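# Close all open drawers without disturbing the cabinets

## Task

Push every drawer that is open until it is completely closed, keep the cabinets roughly where they were at the start, knock nothing over, and keep the robot upright and untilted, since a fall or a lean counts as failure.

## Robot and tools

ROBOT. A Dexmate Vega: a wheeled base on three wheels (two front wheels that steer and drive, plus a free rear caster), a torso made of thigh, shank and chest links that fold in a Z shape, two 7-joint arms each ending in a two-finger gripper driven by one motor, and a head that pans and tilts. Cameras: head_camera, left_wrist_camera, right_wrist_camera. From above the robot is 0.70 m long and 0.63 m wide (0.91 m with arms folded), and its front edge sits 0.35 m ahead of the base origin. Nothing catches the robot if it tips, and it cannot right itself.

FRAMES. All positions are in metres. Base frame: origin on the floor at the spot the base turns about (0.185 m behind the front axle), x forward, y left, z up. left_hand and right_hand are points between each hand's fingers, 0.033 m back from the closed tips, reported in the base frame; fingers point along the hand's z, close along its y, and the wrist camera is on the hand's -x side. The odometry frame is the base frame as it stood when the scene began; base_odometry heading is in rad, positive to the left, from wheel counts only (slip is counted as travel).

move. One action per call. Allowed combinations: "base" and/or "joints", optionally with "speeds" or "min_time_s"; or "target" alone or with "min_time_s". An empty call just reports state and images. Motions in one action begin together.
- base: an object with exactly one key, each a relative offset from where the base last reported itself: translate_m (metres, + forward, -2 to 2), strafe_m (metres, + left, -2 to 2; heading may drift about 0.02 rad), rotate_rad (radians, + counter-clockwise seen from above, -3.2 to 3.2). The front wheels first steer to the new direction (up to about 1.1 s).
- joints: a dictionary of absolute angles in radians keyed by joint name. Torso: torso_hip_rad 0 to 1.57, torso_knee_rad 0 to 3.141, torso_waist_rad -1.57 to 1.57; chest forward lean is knee minus hip minus waist. Arms, per side: shoulder_pitch -3.041 to 3.041 (left positive swings down, right negative swings down), shoulder_yaw (left -0.423 to 1.523, right -1.523 to 0.423), upper_arm_roll and forearm_roll -3.041 to 3.041, elbow -3.041 to 0.214 (0 straight, negative bends up), wrist_pitch -1.366 to 1.366 (left positive tips down, right negative tips down), wrist_yaw (left -1.348 to 1.087, right -1.087 to 1.348), gripper 0 (shut) to 0.785. Head: head_pan_rad -2.792 to 2.792, head_tilt_rad -1.483 to 1.483, head_camera_tilt_rad -1.483 to 1.378 (positive looks down). Torso presets as hip, knee, waist: stand 0.469, 1.617, 1.048 (the start), stand_high 0.78, 1.57, 0.44, lean_20 0.52, 1.05, 0.18, lean_45 0.52, 1.05, -0.26, low_lean_45 0, 0, -0.79. Folded arm, values in the order shoulder_pitch, shoulder_yaw, upper_arm_roll, elbow, forearm_roll, wrist_pitch, wrist_yaw: left 1, 0.5, -0.6, -2.5, 0, -0.9, 0; right -1, -0.5, 0.6, -2.5, 0, 0.9, 0. Fold arms before going to low_lean_45.
- target: an absolute pose for one hand in the base frame: side ("left" or "right"), x, y, z in metres (-3 to 3), pitch_deg (-30 to 95; 90 points the fingers down, 0 level), heading_deg (0 fingers forward, + counter-clockwise), optional roll_deg (default 0), heading and roll -360 to 360, optional line_only true to allow only a straight path. It is checked against the robot's own body, not the room; the robot must be still.
- speeds: per-motion top speed for this call: translate_m 0.04 to 0.5 m/s (default 0.3), strafe_m 0.04 to 0.3 m/s, rotate_rad 0.1 to 0.6 rad/s.
- min_time_s: 0.1 to 8 s, the shortest duration for each arm and head motion.
- cameras: list of names or ["all"]; [] for none.

wait(seconds 0 to 10, cameras) lets the scene run with current commands. zoom_image(camera, region [x0, y0, x1, y1] pixels from the top-left, at most 504 by 504) enlarges part of the latest image. read_manual gives licence texts only. finished_scene(scene) ends the current scene (pass its number) and cannot be undone; the drawers must stay shut without the robot.

RESULTS. joint_positions, base_odometry, turned_by_wheels and turned_by_imu (rad since the last result), base_tilt (degrees forward/right, about 2 degrees error), hand poses, joint torques, motor temperatures, on_its_own (uncommanded behaviour). The move line says done or the worst status. Status words: done; off_target (rested away from target, may still push); contact_stop (an arm pushed near full torque about 0.6 s; its whole group stops and forgets targets) and contact_stop_at_<key>; time_out; not_followed (a built-in arm collision check withheld targets); refused (hand target failed its check, nothing moved); reached (within 10 mm and 2 degrees); short (resend the same target); limit_stop_at_motor_heat; unfinished. After a refusal, later move/wait/finished_scene calls in the same reply are skipped.

CAUTIONS. The base does not stop on hitting furniture; an imu turn over 0.03 rad after a straight or sideways drive, or a time_out, means it touched something. Push drawers with the base no faster than the default speed, and keep speeds at default when the chest leans forward. Do not shove cabinets out of place. Never let the arms strike or squeeze each other, including fingers. Contact torque limits: shoulder joints 142 N m, upper_arm_roll and elbow 76, forearm and wrist joints 23.7; reaching one freezes that arm 10 s. Motors heat when straining or stretched; at 80 °C the arm shuts down for 30 s or more. After any stop, move the arm off whatever stopped it. The scene keeps running while you think, holding the last command.

Each tool is called after "Request:" as name(argument=value, ...), one argument or row to a line, values as JSON.

## Session

Request:
move(
)

Scene clock: 0.00 s.
Joint torques (N m): no reading
Motor temperatures (°C): left_arm=[27 30 30 30 34 38 35] | right_arm=[29 28 29 31 34 34 35]
base_odometry: x=+0.000 y=+0.000 heading=+0.000
turned_by_wheels: +0.000
turned_by_imu: +0.000
base_tilt: forward=+0.7 right=-0.1
base_status: not commanded
joint_positions: torso_hip_rad=+0.469 torso_knee_rad=+1.617 torso_waist_rad=+1.048 left_shoulder_pitch_rad=+2.210 left_shoulder_yaw_rad=-0.006 left_upper_arm_roll_rad=+0.013 left_elbow_rad=-1.094 left_forearm_roll_rad=-0.007 left_wrist_pitch_rad=-0.507 left_wrist_yaw_rad=+0.008 left_gripper_rad=+0.005 right_shoulder_pitch_rad=-2.215 right_shoulder_yaw_rad=+0.000 right_upper_arm_roll_rad=+0.002 right_elbow_rad=-1.113 right_forearm_roll_rad=-0.019 right_wrist_pitch_rad=+0.494 right_wrist_yaw_rad=-0.004 right_gripper_rad=+0.005 head_pan_rad=+0.000 head_tilt_rad=+0.000 head_camera_tilt_rad=+0.000
joint_status: not commanded
chest: x=-0.0111 y=+0.0000 z=+1.4155 quat_wxyz=(+0.999, +0.000, +0.050, +0.000) (m; base frame)
left_hand: x=+0.1668 y=+0.2219 z=+0.6241 quat_wxyz=(+0.418, -0.005, +0.908, -0.003) pitch_deg=+40.6 heading_deg=-0.1 roll_deg=-0.8 back=up (m; base frame)
right_hand: x=+0.1687 y=-0.2287 z=+0.6257 quat_wxyz=(+0.418, -0.008, +0.908, -0.002) pitch_deg=+40.6 heading_deg=+0.2 roll_deg=-0.8 back=up (m; base frame)
pictures: head_camera, left_wrist_camera, right_wrist_camera
Images, in order (width x height): head_camera 896x560, left_wrist_camera 672x420, right_wrist_camera 672x420.

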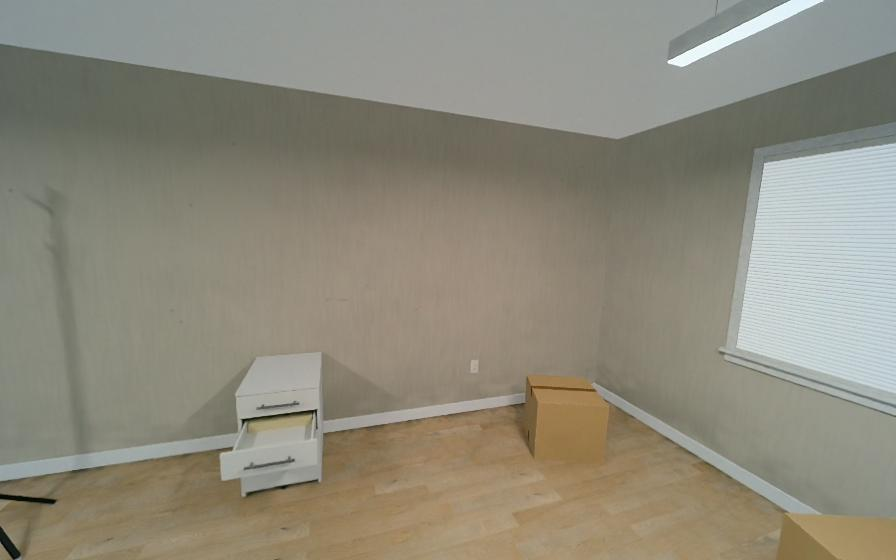

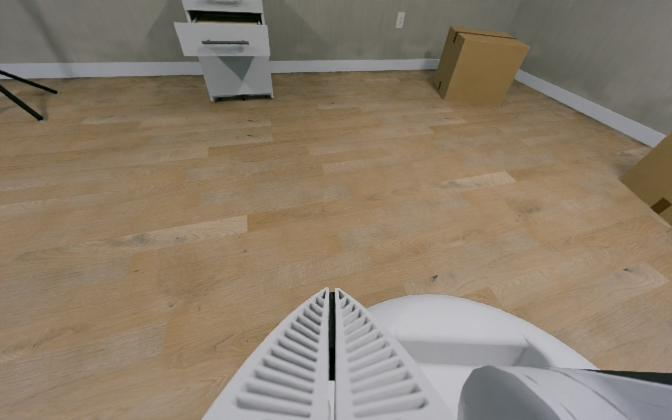

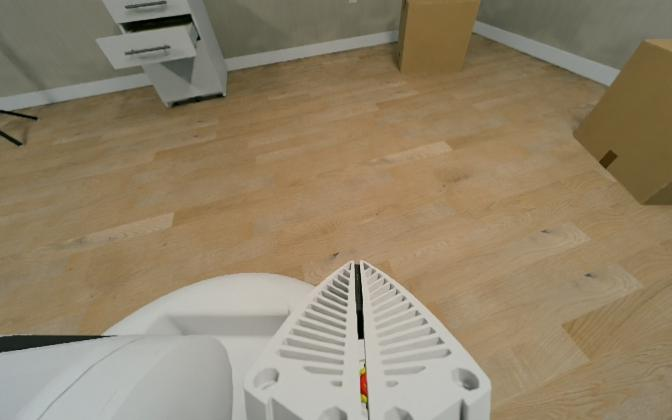

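Request:
move(
  joints={"head_pan_rad": 1.4, "head_camera_tilt_rad": 0.3},
  cameras=["head_camera"],
)

Request:
move(
  joints={"head_pan_rad": -1.4, "head_camera_tilt_rad": 0.3},
  cameras=["head_camera"],
)

Request:
move(
  joints={"head_pan_rad": -2.7, "head_camera_tilt_rad": 0.3},
  cameras=["head_camera"],
)

Request:
move(
  joints={"head_pan_rad": 2.7, "head_camera_tilt_rad": 0.3},
  cameras=["head_camera"],
)

Request:
move(
  joints={"head_pan_rad": 0.0, "head_camera_tilt_rad": 0.4},
  cameras=["head_camera"],
)

Scene clock: 10.83 s.
Joint torques (N m): left_arm=[7.33 -1.18 -0.2 -4.53 -0.05 -1.66 -0.09] | right_arm=[-2.61 0.45 -0.73 -4.19 0.08 1.74 0.02]
move: done
base_odometry: x=+0.000 y=+0.000 heading=+0.000
turned_by_wheels: +0.000
turned_by_imu: +0.001
base_tilt: forward=+0.6 right=-0.1
base_status: not commanded
joint_positions: torso_hip_rad=+0.469 torso_knee_rad=+1.617 torso_waist_rad=+1.048 left_shoulder_pitch_rad=+2.210 left_shoulder_yaw_rad=-0.006 left_upper_arm_roll_rad=+0.013 left_elbow_rad=-1.094 left_forearm_roll_rad=-0.007 left_wrist_pitch_rad=-0.507 left_wrist_yaw_rad=+0.008 left_gripper_rad=+0.005 right_shoulder_pitch_rad=-2.215 right_shoulder_yaw_rad=+0.000 right_upper_arm_roll_rad=+0.002 right_elbow_rad=-1.113 right_forearm_roll_rad=-0.019 right_wrist_pitch_rad=+0.494 right_wrist_yaw_rad=-0.004 right_gripper_rad=+0.005 head_pan_rad=+1.400 head_tilt_rad=+0.000 head_camera_tilt_rad=+0.300
joint_status: all done
chest: x=-0.0111 y=+0.0000 z=+1.4155 quat_wxyz=(+0.999, +0.000, +0.050, +0.000) (m; base frame)
left_hand: x=+0.1668 y=+0.2219 z=+0.6241 quat_wxyz=(+0.418, -0.005, +0.908, -0.003) pitch_deg=+40.6 heading_deg=-0.1 roll_deg=-0.8 back=up (m; base frame)
right_hand: x=+0.1687 y=-0.2287 z=+0.6257 quat_wxyz=(+0.418, -0.008, +0.908, -0.002) pitch_deg=+40.6 heading_deg=+0.2 roll_deg=-0.8 back=up (m; base frame)
pictures: head_camera
Images, in order (width x height): head_camera 896x560.

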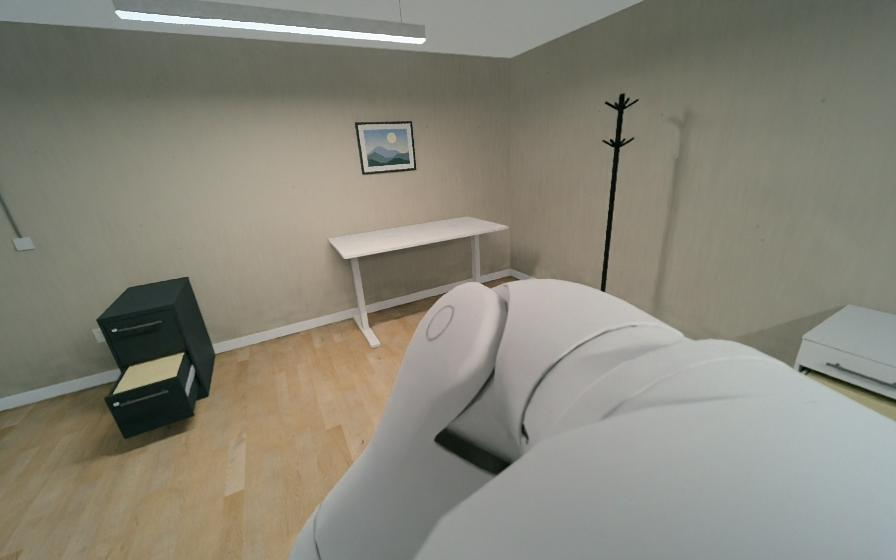

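Scene clock: 13.37 s.
Joint torques (N m): left_arm=[6.32 -0.79 -0.89 -2.84 -0.28 -1.6 0.21] | right_arm=[-3.71 0.36 -0.4 -3.72 0.01 1.56 0.05]
move: done
base_odometry: x=+0.000 y=+0.000 heading=+0.000
turned_by_wheels: +0.000
turned_by_imu: +0.000
base_tilt: forward=+0.6 right=-0.1
base_status: not commanded
joint_positions: torso_hip_rad=+0.469 torso_knee_rad=+1.617 torso_waist_rad=+1.048 left_shoulder_pitch_rad=+2.210 left_shoulder_yaw_rad=-0.006 left_upper_arm_roll_rad=+0.013 left_elbow_rad=-1.094 left_forearm_roll_rad=-0.007 left_wrist_pitch_rad=-0.507 left_wrist_yaw_rad=+0.008 left_gripper_rad=+0.005 right_shoulder_pitch_rad=-2.215 right_shoulder_yaw_rad=+0.000 right_upper_arm_roll_rad=+0.002 right_elbow_rad=-1.113 right_forearm_roll_rad=-0.019 right_wrist_pitch_rad=+0.494 right_wrist_yaw_rad=-0.004 right_gripper_rad=+0.005 head_pan_rad=-1.400 head_tilt_rad=+0.000 head_camera_tilt_rad=+0.300
joint_status: all done
chest: x=-0.0111 y=+0.0000 z=+1.4155 quat_wxyz=(+0.999, +0.000, +0.050, +0.000) (m; base frame)
left_hand: x=+0.1668 y=+0.2219 z=+0.6241 quat_wxyz=(+0.418, -0.005, +0.908, -0.003) pitch_deg=+40.6 heading_deg=-0.1 roll_deg=-0.8 back=up (m; base frame)
right_hand: x=+0.1687 y=-0.2287 z=+0.6257 quat_wxyz=(+0.418, -0.008, +0.908, -0.002) pitch_deg=+40.6 heading_deg=+0.2 roll_deg=-0.8 back=up (m; base frame)
pictures: head_camera
Images, in order (width x height): head_camera 896x560.

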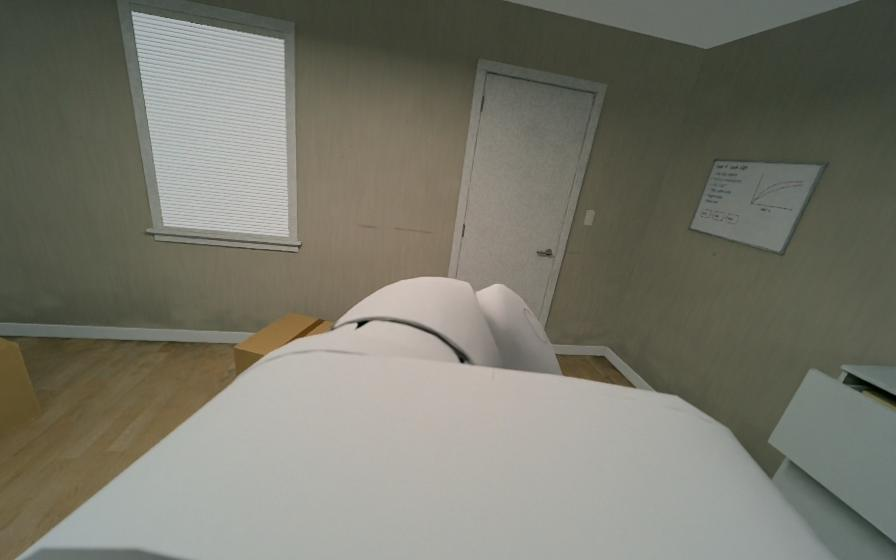

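Scene clock: 14.90 s.
Joint torques (N m): left_arm=[5.57 1.46 0.18 -4.71 -0.24 -1.3 -0.03] | right_arm=[-2.9 0.14 -0.3 -3.39 0.02 2.47 0.12]
move: done
base_odometry: x=+0.000 y=+0.000 heading=+0.000
turned_by_wheels: +0.000
turned_by_imu: +0.000
base_tilt: forward=+0.6 right=-0.1
base_status: not commanded
joint_positions: torso_hip_rad=+0.469 torso_knee_rad=+1.617 torso_waist_rad=+1.048 left_shoulder_pitch_rad=+2.210 left_shoulder_yaw_rad=-0.006 left_upper_arm_roll_rad=+0.013 left_elbow_rad=-1.094 left_forearm_roll_rad=-0.007 left_wrist_pitch_rad=-0.507 left_wrist_yaw_rad=+0.008 left_gripper_rad=+0.005 right_shoulder_pitch_rad=-2.215 right_shoulder_yaw_rad=+0.000 right_upper_arm_roll_rad=+0.002 right_elbow_rad=-1.113 right_forearm_roll_rad=-0.019 right_wrist_pitch_rad=+0.494 right_wrist_yaw_rad=-0.004 right_gripper_rad=+0.005 head_pan_rad=-2.700 head_tilt_rad=+0.000 head_camera_tilt_rad=+0.300
joint_status: all done
chest: x=-0.0111 y=+0.0000 z=+1.4155 quat_wxyz=(+0.999, +0.000, +0.050, +0.000) (m; base frame)
left_hand: x=+0.1668 y=+0.2219 z=+0.6241 quat_wxyz=(+0.418, -0.005, +0.908, -0.003) pitch_deg=+40.6 heading_deg=-0.1 roll_deg=-0.8 back=up (m; base frame)
right_hand: x=+0.1687 y=-0.2287 z=+0.6257 quat_wxyz=(+0.418, -0.008, +0.908, -0.002) pitch_deg=+40.6 heading_deg=+0.2 roll_deg=-0.8 back=up (m; base frame)
pictures: head_camera
Images, in order (width x height): head_camera 896x560.

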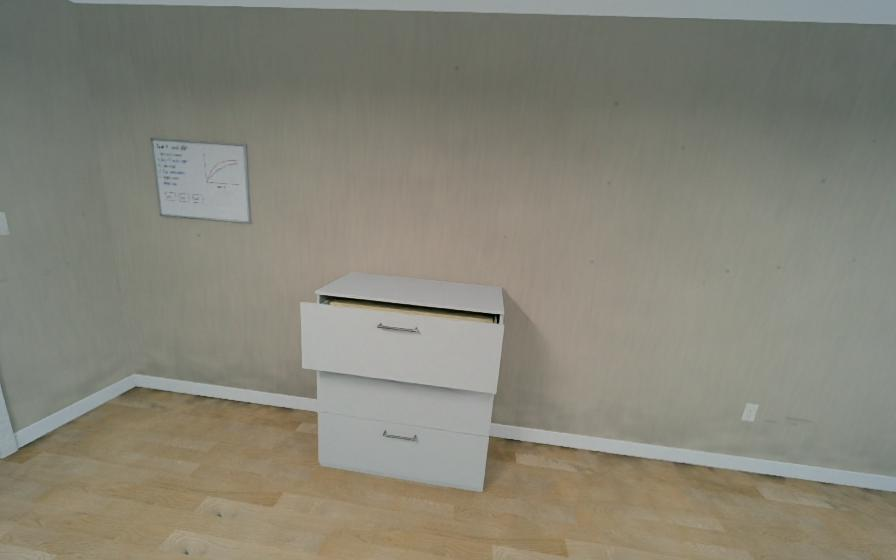

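Scene clock: 19.17 s.
Joint torques (N m): left_arm=[3.98 0.15 1.26 -4.82 0.16 -2 0.21] | right_arm=[-3.1 0.81 -0.7 -3.76 -0.1 1.66 0.03]
move: done
base_odometry: x=+0.000 y=+0.000 heading=+0.000
turned_by_wheels: +0.000
turned_by_imu: +0.001
base_tilt: forward=+0.6 right=+0.0
base_status: not commanded
joint_positions: torso_hip_rad=+0.469 torso_knee_rad=+1.617 torso_waist_rad=+1.048 left_shoulder_pitch_rad=+2.210 left_shoulder_yaw_rad=-0.006 left_upper_arm_roll_rad=+0.013 left_elbow_rad=-1.094 left_forearm_roll_rad=-0.007 left_wrist_pitch_rad=-0.507 left_wrist_yaw_rad=+0.008 left_gripper_rad=+0.005 right_shoulder_pitch_rad=-2.215 right_shoulder_yaw_rad=+0.000 right_upper_arm_roll_rad=+0.002 right_elbow_rad=-1.113 right_forearm_roll_rad=-0.019 right_wrist_pitch_rad=+0.494 right_wrist_yaw_rad=-0.004 right_gripper_rad=+0.005 head_pan_rad=+2.700 head_tilt_rad=+0.000 head_camera_tilt_rad=+0.300
joint_status: all done
chest: x=-0.0111 y=+0.0000 z=+1.4155 quat_wxyz=(+0.999, +0.000, +0.050, +0.000) (m; base frame)
left_hand: x=+0.1668 y=+0.2219 z=+0.6241 quat_wxyz=(+0.418, -0.005, +0.908, -0.003) pitch_deg=+40.6 heading_deg=-0.1 roll_deg=-0.8 back=up (m; base frame)
right_hand: x=+0.1687 y=-0.2287 z=+0.6257 quat_wxyz=(+0.418, -0.008, +0.908, -0.002) pitch_deg=+40.6 heading_deg=+0.2 roll_deg=-0.8 back=up (m; base frame)
pictures: head_camera
Images, in order (width x height): head_camera 896x560.

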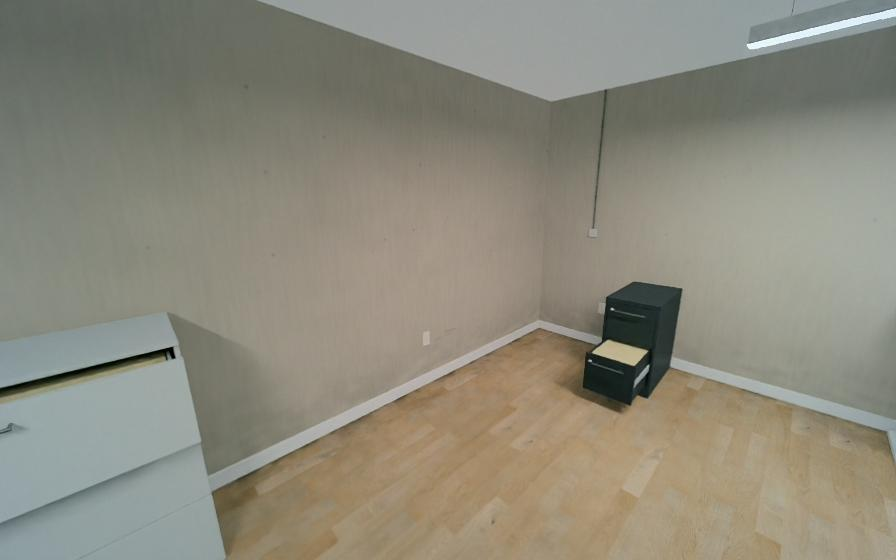

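Scene clock: 21.63 s.
Joint torques (N m): left_arm=[4.5 0.6 0.38 -5.48 0.61 -1.76 -0.01] | right_arm=[-3.6 0.76 -0.68 -4.28 -0.09 2.5 0.04]
move: done
base_odometry: x=+0.000 y=+0.000 heading=+0.000
turned_by_wheels: +0.000
turned_by_imu: +0.000
base_tilt: forward=+0.6 right=-0.1
base_status: not commanded
joint_positions: torso_hip_rad=+0.469 torso_knee_rad=+1.617 torso_waist_rad=+1.048 left_shoulder_pitch_rad=+2.210 left_shoulder_yaw_rad=-0.006 left_upper_arm_roll_rad=+0.013 left_elbow_rad=-1.094 left_forearm_roll_rad=-0.007 left_wrist_pitch_rad=-0.507 left_wrist_yaw_rad=+0.008 left_gripper_rad=+0.005 right_shoulder_pitch_rad=-2.215 right_shoulder_yaw_rad=+0.000 right_upper_arm_roll_rad=+0.002 right_elbow_rad=-1.113 right_forearm_roll_rad=-0.019 right_wrist_pitch_rad=+0.494 right_wrist_yaw_rad=-0.004 right_gripper_rad=+0.005 head_pan_rad=+0.000 head_tilt_rad=+0.000 head_camera_tilt_rad=+0.400
joint_status: all done
chest: x=-0.0111 y=+0.0000 z=+1.4155 quat_wxyz=(+0.999, +0.000, +0.050, +0.000) (m; base frame)
left_hand: x=+0.1668 y=+0.2219 z=+0.6241 quat_wxyz=(+0.418, -0.005, +0.908, -0.003) pitch_deg=+40.6 heading_deg=-0.1 roll_deg=-0.8 back=up (m; base frame)
right_hand: x=+0.1687 y=-0.2287 z=+0.6257 quat_wxyz=(+0.418, -0.008, +0.908, -0.002) pitch_deg=+40.6 heading_deg=+0.2 roll_deg=-0.8 back=up (m; base frame)
pictures: head_camera
Images, in order (width x height): head_camera 896x560.

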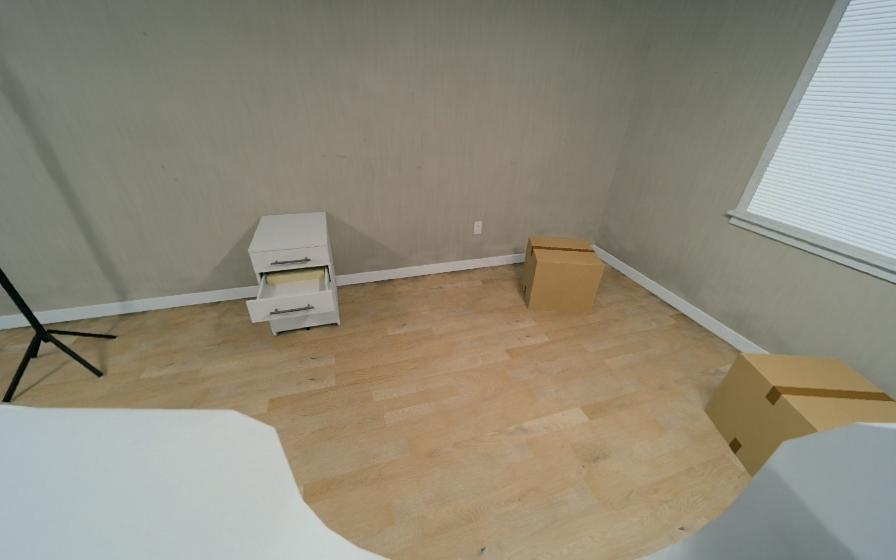

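Request:
zoom_image(
  camera="head_camera",
  region=[220, 190, 380, 350],
)

Scaled by 3.150 from the camera's 896x560 image, which has a finer 960x600 frame.

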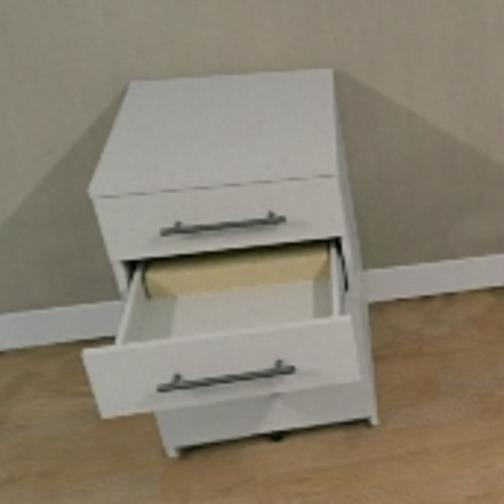

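Request:
move(
  base={"rotate_rad": 0.464},
  joints={"left_shoulder_pitch_rad": 1, "left_shoulder_yaw_rad": 0.5, "left_upper_arm_roll_rad": -0.6, "left_elbow_rad": -2.5, "left_forearm_roll_rad": 0, "left_wrist_pitch_rad": -0.9, "left_wrist_yaw_rad": 0, "right_shoulder_pitch_rad": -1, "right_shoulder_yaw_rad": -0.5, "right_upper_arm_roll_rad": 0.6, "right_elbow_rad": -2.5, "right_forearm_roll_rad": 0, "right_wrist_pitch_rad": 0.9, "right_wrist_yaw_rad": 0},
  cameras=["all"],
)

Scene clock: 184.30 s.
Joint torques (N m): left_arm=[-8.3 7.21 -4.71 -0.72 0.49 1.7 -0.44] | right_arm=[13.21 -6.4 3.97 -3.44 0.65 -1.83 -0.01]
move: done
base_odometry: x=+0.000 y=+0.000 heading=+0.464
turned_by_wheels: +0.465
turned_by_imu: +0.456
base_tilt: forward=+0.7 right=+0.0
base_status: done
joint_positions: torso_hip_rad=+0.469 torso_knee_rad=+1.617 torso_waist_rad=+1.048 left_shoulder_pitch_rad=+1.005 left_shoulder_yaw_rad=+0.498 left_upper_arm_roll_rad=-0.597 left_elbow_rad=-2.494 left_forearm_roll_rad=+0.000 left_wrist_pitch_rad=-0.898 left_wrist_yaw_rad=+0.000 left_gripper_rad=+0.005 right_shoulder_pitch_rad=-1.005 right_shoulder_yaw_rad=-0.498 right_upper_arm_roll_rad=+0.597 right_elbow_rad=-2.495 right_forearm_roll_rad=+0.000 right_wrist_pitch_rad=+0.898 right_wrist_yaw_rad=+0.000 right_gripper_rad=+0.005 head_pan_rad=+0.000 head_tilt_rad=+0.000 head_camera_tilt_rad=+0.400
joint_status: all done
chest: x=-0.0111 y=+0.0000 z=+1.4155 quat_wxyz=(+0.999, +0.000, +0.050, +0.000) (m; base frame)
left_hand: x=-0.0034 y=+0.1736 z=+1.7007 quat_wxyz=(+0.842, +0.203, -0.393, +0.309) pitch_deg=-37.5 heading_deg=-132.5 roll_deg=-7.3 back=down (m; base frame)
right_hand: x=-0.0037 y=-0.1734 z=+1.7005 quat_wxyz=(+0.842, -0.204, -0.393, -0.309) pitch_deg=-37.5 heading_deg=+132.5 roll_deg=+7.2 back=down (m; base frame)
pictures: head_camera, left_wrist_camera, right_wrist_camera
Images, in order (width x height): head_camera 896x560, left_wrist_camera 672x420, right_wrist_camera 672x420.

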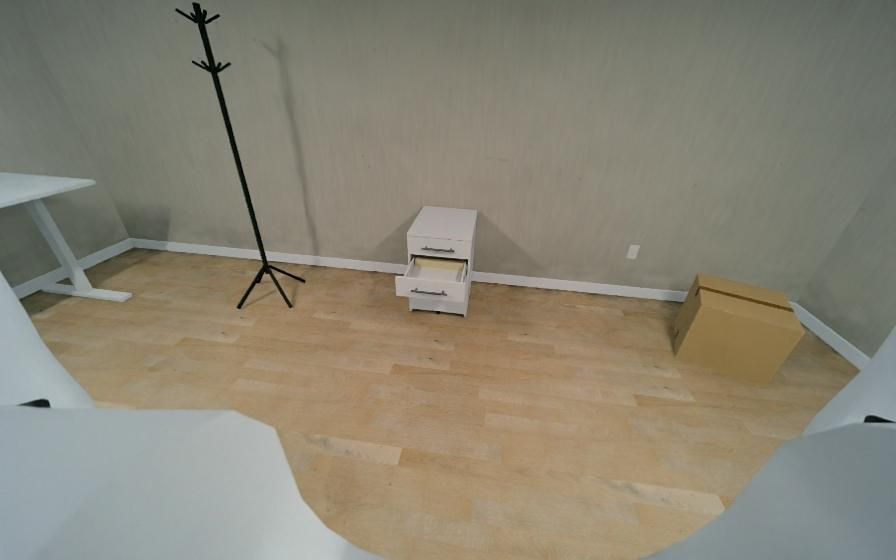

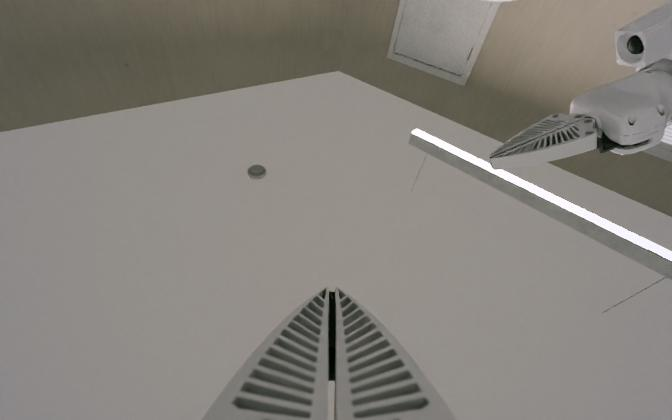

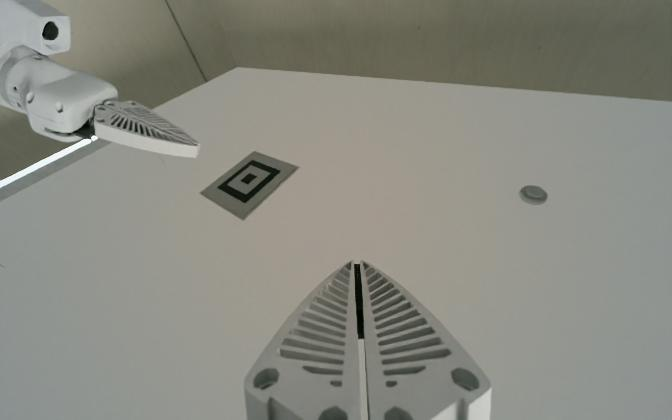

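Request:
zoom_image(
  camera="head_camera",
  region=[370, 190, 510, 330],
)

Scaled by 3.600 from the camera's 896x560 image, which has a finer 960x600 frame.

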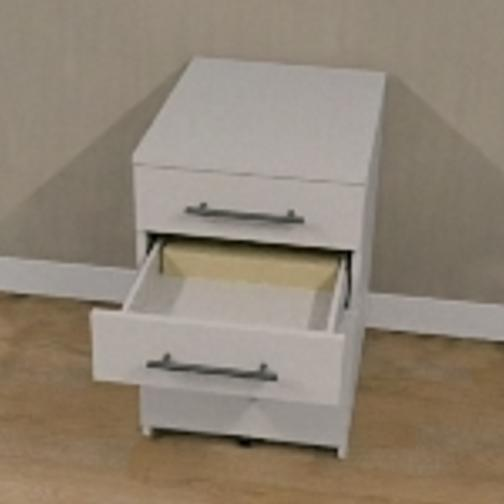

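Request:
move(
  base={"translate_m": 0.85},
  cameras=["head_camera"],
)

Request:
move(
  joints={"torso_hip_rad": 0.0, "torso_knee_rad": 0.0, "torso_waist_rad": -0.79, "head_camera_tilt_rad": -0.2},
  cameras=["head_camera"],
)

Scene clock: 197.03 s.
Joint torques (N m): left_arm=[-10.85 6.43 -3.49 0.67 0.71 1.46 0.19] | right_arm=[13.25 -6.74 3.74 -1.71 0.56 -1.88 -0.02]
move: done
base_odometry: x=+0.759 y=+0.383 heading=+0.465
turned_by_wheels: +0.000
turned_by_imu: +0.002
base_tilt: forward=+0.6 right=+0.0
base_status: done
joint_positions: torso_hip_rad=+0.469 torso_knee_rad=+1.617 torso_waist_rad=+1.048 left_shoulder_pitch_rad=+1.000 left_shoulder_yaw_rad=+0.500 left_upper_arm_roll_rad=-0.600 left_elbow_rad=-2.500 left_forearm_roll_rad=+0.000 left_wrist_pitch_rad=-0.900 left_wrist_yaw_rad=+0.000 left_gripper_rad=+0.005 right_shoulder_pitch_rad=-1.000 right_shoulder_yaw_rad=-0.500 right_upper_arm_roll_rad=+0.600 right_elbow_rad=-2.500 right_forearm_roll_rad=+0.000 right_wrist_pitch_rad=+0.900 right_wrist_yaw_rad=+0.000 right_gripper_rad=+0.005 head_pan_rad=+0.000 head_tilt_rad=+0.000 head_camera_tilt_rad=+0.400
joint_status: not commanded
chest: x=-0.0111 y=+0.0000 z=+1.4155 quat_wxyz=(+0.999, +0.000, +0.050, +0.000) (m; base frame)
left_hand: x=-0.0075 y=+0.1711 z=+1.6986 quat_wxyz=(+0.839, +0.205, -0.398, +0.310) pitch_deg=-36.8 heading_deg=-132.5 roll_deg=-6.9 back=down (m; base frame)
right_hand: x=-0.0075 y=-0.1712 z=+1.6986 quat_wxyz=(+0.839, -0.205, -0.398, -0.310) pitch_deg=-36.8 heading_deg=+132.5 roll_deg=+7.0 back=down (m; base frame)
pictures: head_camera
Images, in order (width x height): head_camera 896x560.

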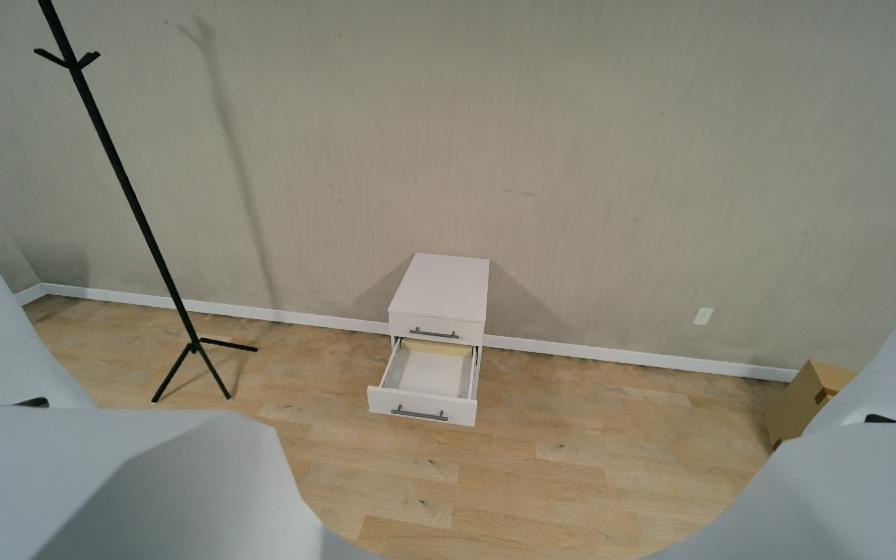

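Scene clock: 205.13 s.
Joint torques (N m): left_arm=[-5.45 8.3 -6.32 -6.93 -0.26 1.06 0.79] | right_arm=[9.28 -7.12 6.82 -4.91 1.15 -1.03 -0.75]
move: done
base_odometry: x=+0.759 y=+0.383 heading=+0.465
turned_by_wheels: +0.000
turned_by_imu: +0.001
base_tilt: forward=+0.7 right=-0.1
base_status: not commanded
joint_positions: torso_hip_rad=+0.000 torso_knee_rad=+0.000 torso_waist_rad=-0.790 left_shoulder_pitch_rad=+1.000 left_shoulder_yaw_rad=+0.500 left_upper_arm_roll_rad=-0.600 left_elbow_rad=-2.500 left_forearm_roll_rad=+0.000 left_wrist_pitch_rad=-0.900 left_wrist_yaw_rad=+0.000 left_gripper_rad=+0.005 right_shoulder_pitch_rad=-1.000 right_shoulder_yaw_rad=-0.500 right_upper_arm_roll_rad=+0.600 right_elbow_rad=-2.500 right_forearm_roll_rad=+0.000 right_wrist_pitch_rad=+0.900 right_wrist_yaw_rad=+0.000 right_gripper_rad=+0.005 head_pan_rad=+0.000 head_tilt_rad=+0.000 head_camera_tilt_rad=-0.200
joint_status: all done
chest: x=+0.0286 y=+0.0000 z=+0.8380 quat_wxyz=(+0.923, +0.000, +0.385, +0.000) (m; base frame)
left_hand: x=+0.2115 y=+0.1710 z=+1.0541 quat_wxyz=(+0.924, +0.297, -0.091, +0.222) pitch_deg=-53.8 heading_deg=-93.5 roll_deg=-59.4 back=down (m; base frame)
right_hand: x=+0.2116 y=-0.1712 z=+1.0541 quat_wxyz=(+0.924, -0.297, -0.091, -0.222) pitch_deg=-53.8 heading_deg=+93.5 roll_deg=+59.5 back=down (m; base frame)
pictures: head_camera
Images, in order (width x height): head_camera 896x560.

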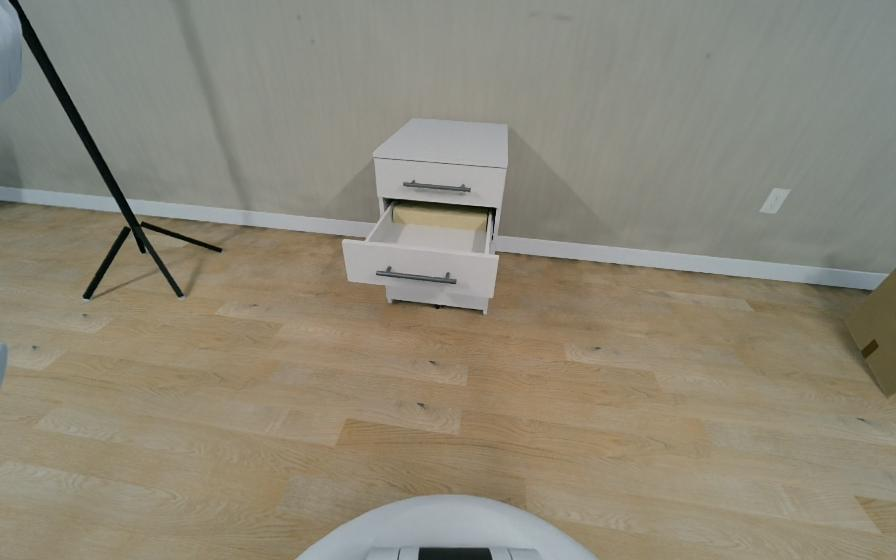

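Request:
zoom_image(
  camera="head_camera",
  region=[330, 110, 530, 330],
)

Scaled by 2.291 from the camera's 896x560 image, which has a finer 960x600 frame.

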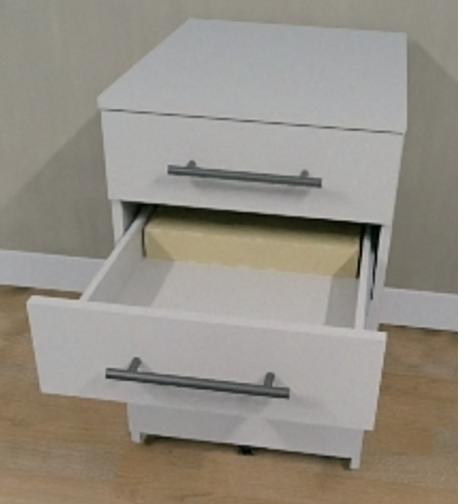

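Request:
move(
  base={"rotate_rad": -0.12},
  joints={"left_shoulder_pitch_rad": 0.85, "left_shoulder_yaw_rad": 0.0, "left_upper_arm_roll_rad": 0.0, "left_elbow_rad": -2.413, "left_forearm_roll_rad": 0, "left_wrist_pitch_rad": 1.296, "left_wrist_yaw_rad": 0},
  cameras=["all"],
)

Scene clock: 324.57 s.
Joint torques (N m): left_arm=[-9.77 -3.9 1.71 -11.3 0.02 -2.07 -0.14] | right_arm=[8.84 -7.44 6.62 -5.98 1.28 -1.57 -0.86]
move: done
base_odometry: x=+0.759 y=+0.383 heading=+0.345
turned_by_wheels: -0.120
turned_by_imu: -0.114
base_tilt: forward=+0.6 right=+0.0
base_status: done
joint_positions: torso_hip_rad=+0.000 torso_knee_rad=+0.000 torso_waist_rad=-0.790 left_shoulder_pitch_rad=+0.851 left_shoulder_yaw_rad=+0.002 left_upper_arm_roll_rad=-0.002 left_elbow_rad=-2.413 left_forearm_roll_rad=+0.000 left_wrist_pitch_rad=+1.290 left_wrist_yaw_rad=+0.000 left_gripper_rad=+0.005 right_shoulder_pitch_rad=-1.000 right_shoulder_yaw_rad=-0.500 right_upper_arm_roll_rad=+0.600 right_elbow_rad=-2.500 right_forearm_roll_rad=+0.000 right_wrist_pitch_rad=+0.900 right_wrist_yaw_rad=+0.000 right_gripper_rad=+0.005 head_pan_rad=+0.000 head_tilt_rad=+0.000 head_camera_tilt_rad=-0.200
joint_status: all done
chest: x=+0.0286 y=+0.0000 z=+0.8380 quat_wxyz=(+0.923, +0.000, +0.385, +0.000) (m; base frame)
left_hand: x=+0.6207 y=+0.2310 z=+0.4882 quat_wxyz=(+0.502, +0.000, +0.865, +0.001) pitch_deg=+29.7 heading_deg=+0.2 roll_deg=+0.1 back=up (m; base frame)
right_hand: x=+0.2116 y=-0.1712 z=+1.0541 quat_wxyz=(+0.924, -0.297, -0.091, -0.222) pitch_deg=-53.8 heading_deg=+93.5 roll_deg=+59.5 back=down (m; base frame)
pictures: head_camera, left_wrist_camera, right_wrist_camera
Images, in order (width x height): head_camera 896x560, left_wrist_camera 672x420, right_wrist_camera 672x420.

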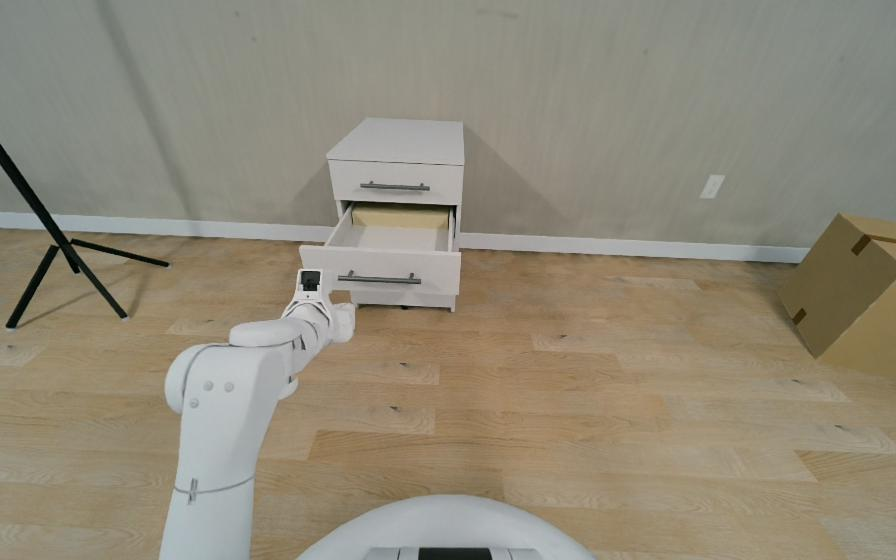

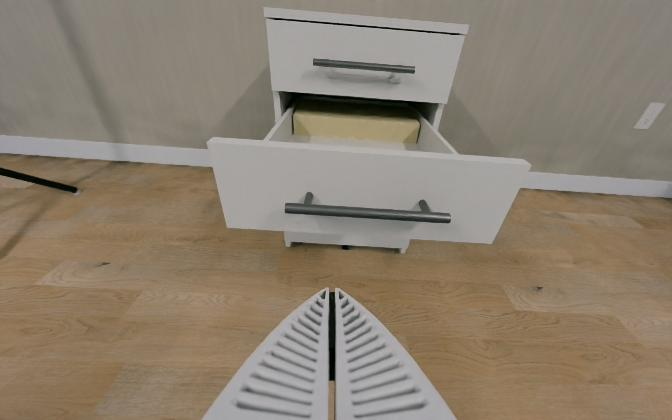

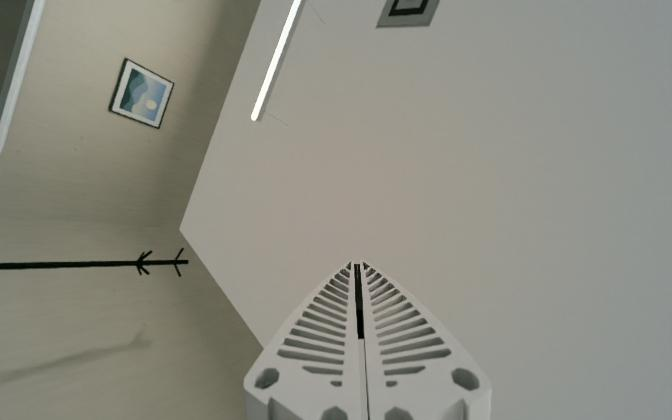

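Request:
move(
  target={"side": "left", "x": 0.76, "y": 0.2, "z": 0.487, "pitch_deg": 30, "heading_deg": 0},
  cameras=["head_camera", "left_wrist_camera"],
)

Scene clock: 351.13 s.
Joint torques (N m): left_arm=[-19.17 -0.34 4.86 -13.14 0.46 -2.55 0.57] | right_arm=[9.28 -7.21 6.97 -4.37 1.14 -0.8 -0.88]
move: done
base_odometry: x=+0.759 y=+0.383 heading=+0.345
turned_by_wheels: +0.000
turned_by_imu: +0.001
base_tilt: forward=+0.7 right=-0.1
base_status: not commanded
joint_positions: torso_hip_rad=+0.000 torso_knee_rad=+0.000 torso_waist_rad=-0.790 left_shoulder_pitch_rad=+0.470 left_shoulder_yaw_rad=-0.054 left_upper_arm_roll_rad=+0.039 left_elbow_rad=-1.868 left_forearm_roll_rad=+0.017 left_wrist_pitch_rad=+1.133 left_wrist_yaw_rad=+0.051 left_gripper_rad=+0.005 right_shoulder_pitch_rad=-1.000 right_shoulder_yaw_rad=-0.500 right_upper_arm_roll_rad=+0.600 right_elbow_rad=-2.500 right_forearm_roll_rad=+0.000 right_wrist_pitch_rad=+0.900 right_wrist_yaw_rad=+0.000 right_gripper_rad=+0.005 head_pan_rad=+0.000 head_tilt_rad=+0.000 head_camera_tilt_rad=-0.200
joint_status: not commanded
chest: x=+0.0286 y=+0.0000 z=+0.8380 quat_wxyz=(+0.923, +0.000, +0.385, +0.000) (m; base frame)
left_hand: x=+0.7585 y=+0.2005 z=+0.4865 quat_wxyz=(+0.500, +0.000, +0.866, +0.000) pitch_deg=+30.0 heading_deg=+0.0 roll_deg=+0.0 back=up (m; base frame)
left_hand_status: reached (straight line, planned for 2.1 s): 2 mm and 0.0 deg off.
right_hand: x=+0.2116 y=-0.1712 z=+1.0541 quat_wxyz=(+0.924, -0.297, -0.091, -0.222) pitch_deg=-53.8 heading_deg=+93.5 roll_deg=+59.5 back=down (m; base frame)
pictures: head_camera, left_wrist_camera
Images, in order (width x height): head_camera 896x560, left_wrist_camera 672x420.

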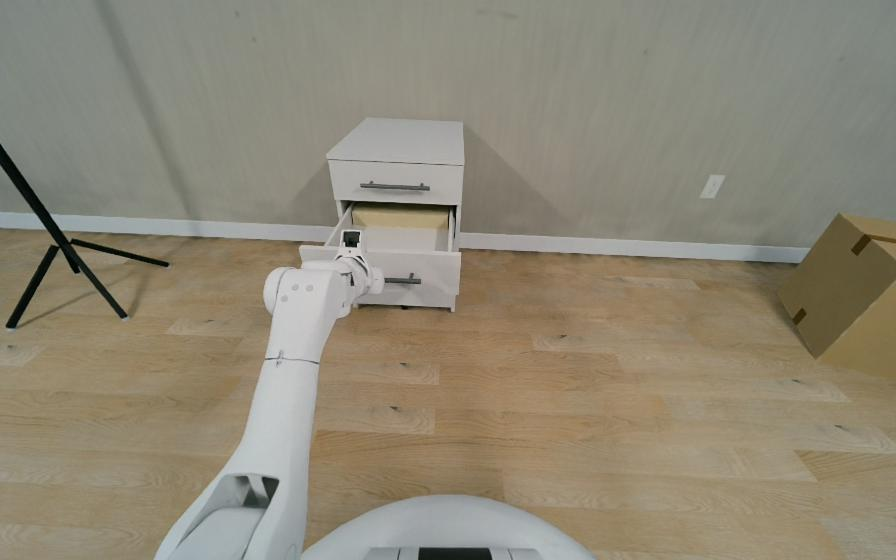

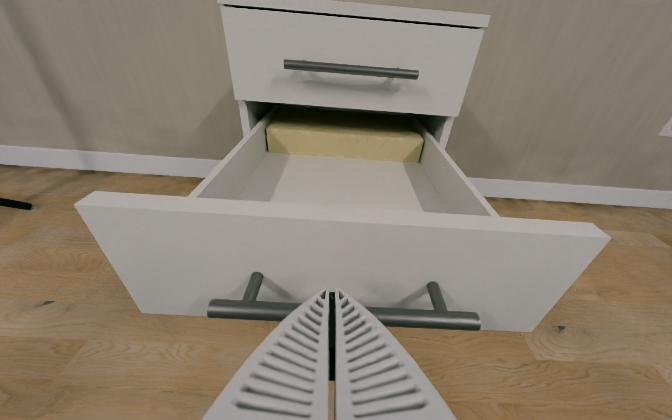

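Request:
move(
  base={"translate_m": 0.06},
  speeds={"translate_m": 0.08},
  cameras=["head_camera", "left_wrist_camera"],
)

Scene clock: 365.80 s.
Joint torques (N m): left_arm=[-16.48 -3.02 2.72 -11.48 0.86 -1.83 0.23] | right_arm=[10.1 -7.59 6.99 -5.28 1.17 -1.25 -0.76]
move: done
base_odometry: x=+0.815 y=+0.404 heading=+0.345
turned_by_wheels: +0.000
turned_by_imu: +0.001
base_tilt: forward=+0.7 right=+0.0
base_status: done
joint_positions: torso_hip_rad=+0.000 torso_knee_rad=+0.000 torso_waist_rad=-0.790 left_shoulder_pitch_rad=+0.466 left_shoulder_yaw_rad=-0.055 left_upper_arm_roll_rad=+0.039 left_elbow_rad=-1.862 left_forearm_roll_rad=+0.017 left_wrist_pitch_rad=+1.131 left_wrist_yaw_rad=+0.051 left_gripper_rad=+0.005 right_shoulder_pitch_rad=-1.000 right_shoulder_yaw_rad=-0.500 right_upper_arm_roll_rad=+0.600 right_elbow_rad=-2.500 right_forearm_roll_rad=+0.000 right_wrist_pitch_rad=+0.900 right_wrist_yaw_rad=+0.000 right_gripper_rad=+0.005 head_pan_rad=+0.000 head_tilt_rad=+0.000 head_camera_tilt_rad=-0.200
joint_status: not commanded
chest: x=+0.0286 y=+0.0000 z=+0.8380 quat_wxyz=(+0.923, +0.000, +0.385, +0.000) (m; base frame)
left_hand: x=+0.7598 y=+0.2001 z=+0.4866 quat_wxyz=(+0.500, +0.000, +0.866, +0.000) pitch_deg=+30.0 heading_deg=+0.0 roll_deg=+0.0 back=up (m; base frame)
right_hand: x=+0.2116 y=-0.1712 z=+1.0541 quat_wxyz=(+0.924, -0.297, -0.091, -0.222) pitch_deg=-53.8 heading_deg=+93.5 roll_deg=+59.5 back=down (m; base frame)
pictures: head_camera, left_wrist_camera
Images, in order (width x height): head_camera 896x560, left_wrist_camera 672x420.

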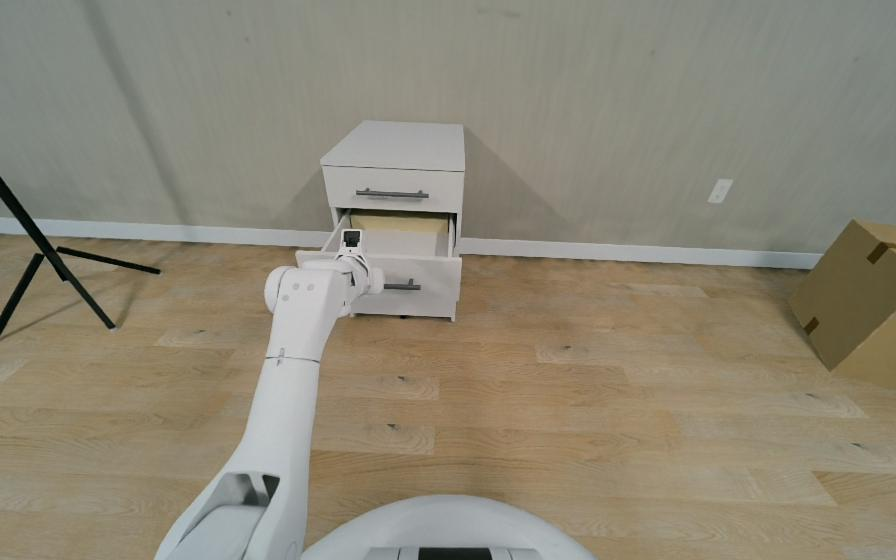

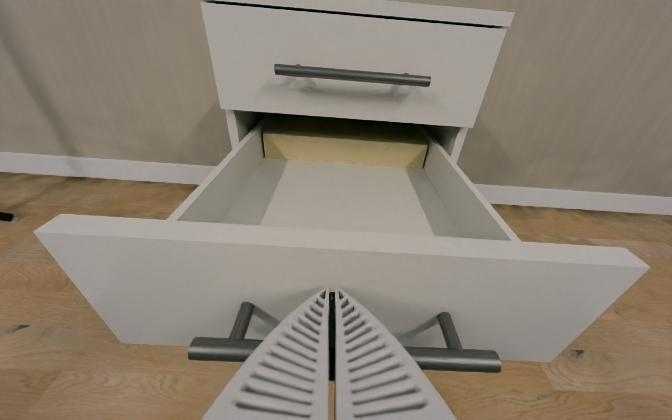

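Request:
move(
  base={"translate_m": 0.1},
  speeds={"translate_m": 0.08},
  cameras=["head_camera", "left_wrist_camera"],
)

Scene clock: 372.33 s.
Joint torques (N m): left_arm=[-17.3 -4.24 2.81 -11.77 0.65 -1.82 0.41] | right_arm=[10.35 -7.5 6.89 -4.68 1.26 -1.24 -0.86]
move: done
base_odometry: x=+0.909 y=+0.438 heading=+0.344
turned_by_wheels: +0.000
turned_by_imu: +0.000
base_tilt: forward=+0.7 right=+0.0
base_status: done
joint_positions: torso_hip_rad=+0.000 torso_knee_rad=+0.000 torso_waist_rad=-0.790 left_shoulder_pitch_rad=+0.466 left_shoulder_yaw_rad=-0.055 left_upper_arm_roll_rad=+0.039 left_elbow_rad=-1.862 left_forearm_roll_rad=+0.017 left_wrist_pitch_rad=+1.131 left_wrist_yaw_rad=+0.051 left_gripper_rad=+0.005 right_shoulder_pitch_rad=-1.000 right_shoulder_yaw_rad=-0.500 right_upper_arm_roll_rad=+0.600 right_elbow_rad=-2.500 right_forearm_roll_rad=+0.000 right_wrist_pitch_rad=+0.900 right_wrist_yaw_rad=+0.000 right_gripper_rad=+0.005 head_pan_rad=+0.000 head_tilt_rad=+0.000 head_camera_tilt_rad=-0.200
joint_status: not commanded
chest: x=+0.0286 y=+0.0000 z=+0.8380 quat_wxyz=(+0.923, +0.000, +0.385, +0.000) (m; base frame)
left_hand: x=+0.7598 y=+0.2001 z=+0.4866 quat_wxyz=(+0.500, +0.000, +0.866, +0.000) pitch_deg=+30.0 heading_deg=+0.0 roll_deg=+0.0 back=up (m; base frame)
right_hand: x=+0.2116 y=-0.1712 z=+1.0541 quat_wxyz=(+0.924, -0.297, -0.091, -0.222) pitch_deg=-53.8 heading_deg=+93.5 roll_deg=+59.5 back=down (m; base frame)
pictures: head_camera, left_wrist_camera
Images, in order (width x height): head_camera 896x560, left_wrist_camera 672x420.

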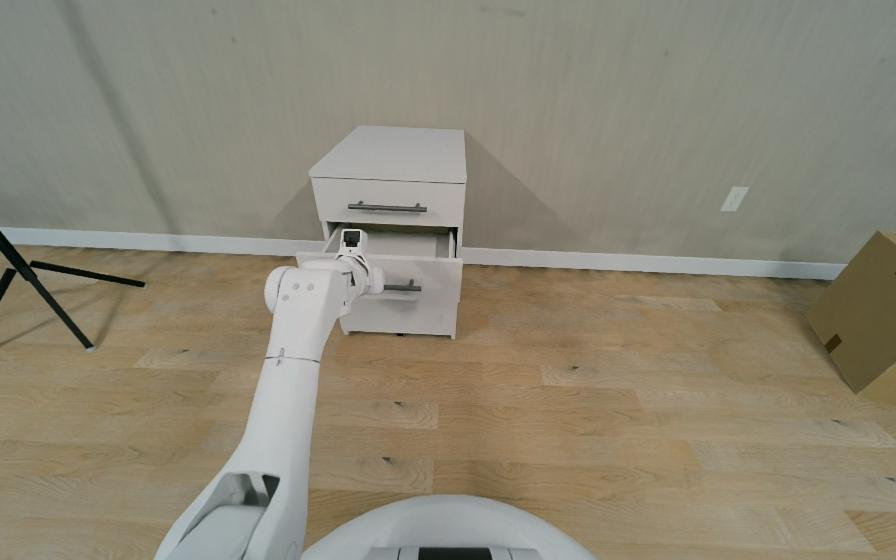

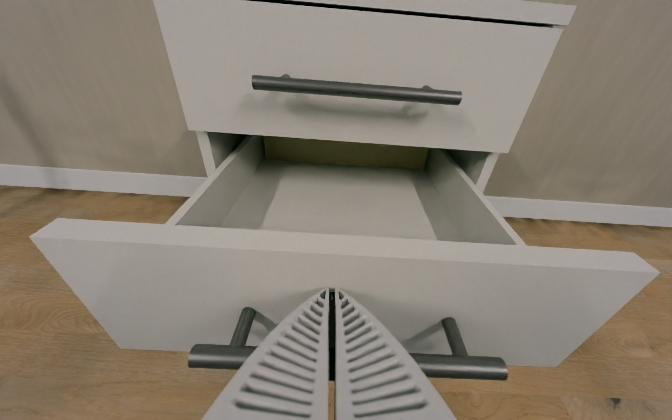

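Request:
move(
  base={"translate_m": 0.15},
  speeds={"translate_m": 0.1},
  cameras=["head_camera", "left_wrist_camera"],
)

Scene clock: 382.10 s.
Joint torques (N m): left_arm=[-15.74 -3.05 4.14 -11.9 0.05 -0.88 -0.08] | right_arm=[9.98 -6.96 6.87 -5.42 1.25 -1.37 -0.81]
move: done
base_odometry: x=+1.050 y=+0.489 heading=+0.344
turned_by_wheels: +0.000
turned_by_imu: +0.000
base_tilt: forward=+0.7 right=-0.1
base_status: done
joint_positions: torso_hip_rad=+0.000 torso_knee_rad=+0.000 torso_waist_rad=-0.790 left_shoulder_pitch_rad=+0.466 left_shoulder_yaw_rad=-0.055 left_upper_arm_roll_rad=+0.039 left_elbow_rad=-1.862 left_forearm_roll_rad=+0.017 left_wrist_pitch_rad=+1.131 left_wrist_yaw_rad=+0.051 left_gripper_rad=+0.005 right_shoulder_pitch_rad=-1.000 right_shoulder_yaw_rad=-0.500 right_upper_arm_roll_rad=+0.600 right_elbow_rad=-2.500 right_forearm_roll_rad=+0.000 right_wrist_pitch_rad=+0.900 right_wrist_yaw_rad=+0.000 right_gripper_rad=+0.005 head_pan_rad=+0.000 head_tilt_rad=+0.000 head_camera_tilt_rad=-0.200
joint_status: not commanded
chest: x=+0.0286 y=+0.0000 z=+0.8380 quat_wxyz=(+0.923, +0.000, +0.385, +0.000) (m; base frame)
left_hand: x=+0.7599 y=+0.2001 z=+0.4866 quat_wxyz=(+0.500, +0.000, +0.866, +0.000) pitch_deg=+30.0 heading_deg=+0.0 roll_deg=+0.0 back=up (m; base frame)
right_hand: x=+0.2116 y=-0.1712 z=+1.0541 quat_wxyz=(+0.924, -0.297, -0.091, -0.222) pitch_deg=-53.8 heading_deg=+93.5 roll_deg=+59.5 back=down (m; base frame)
pictures: head_camera, left_wrist_camera
Images, in order (width x height): head_camera 896x560, left_wrist_camera 672x420.

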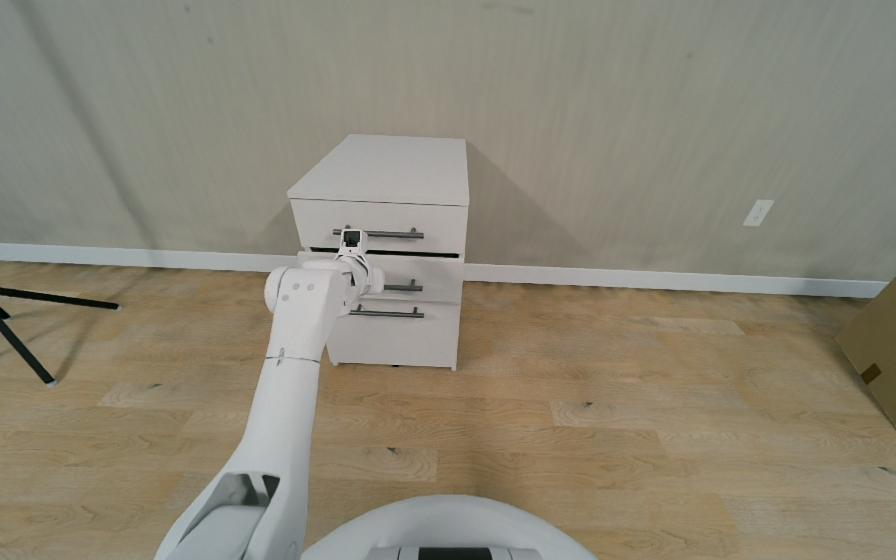

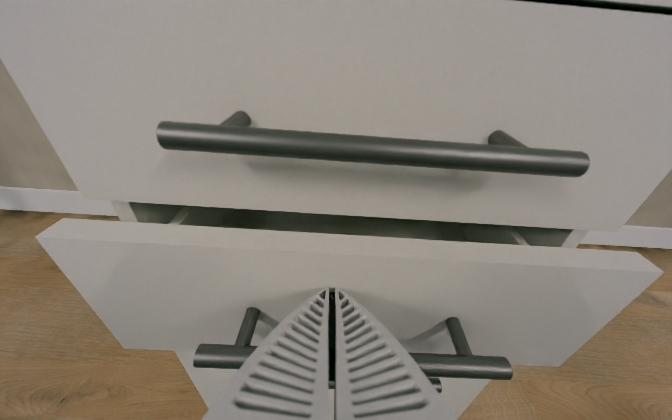

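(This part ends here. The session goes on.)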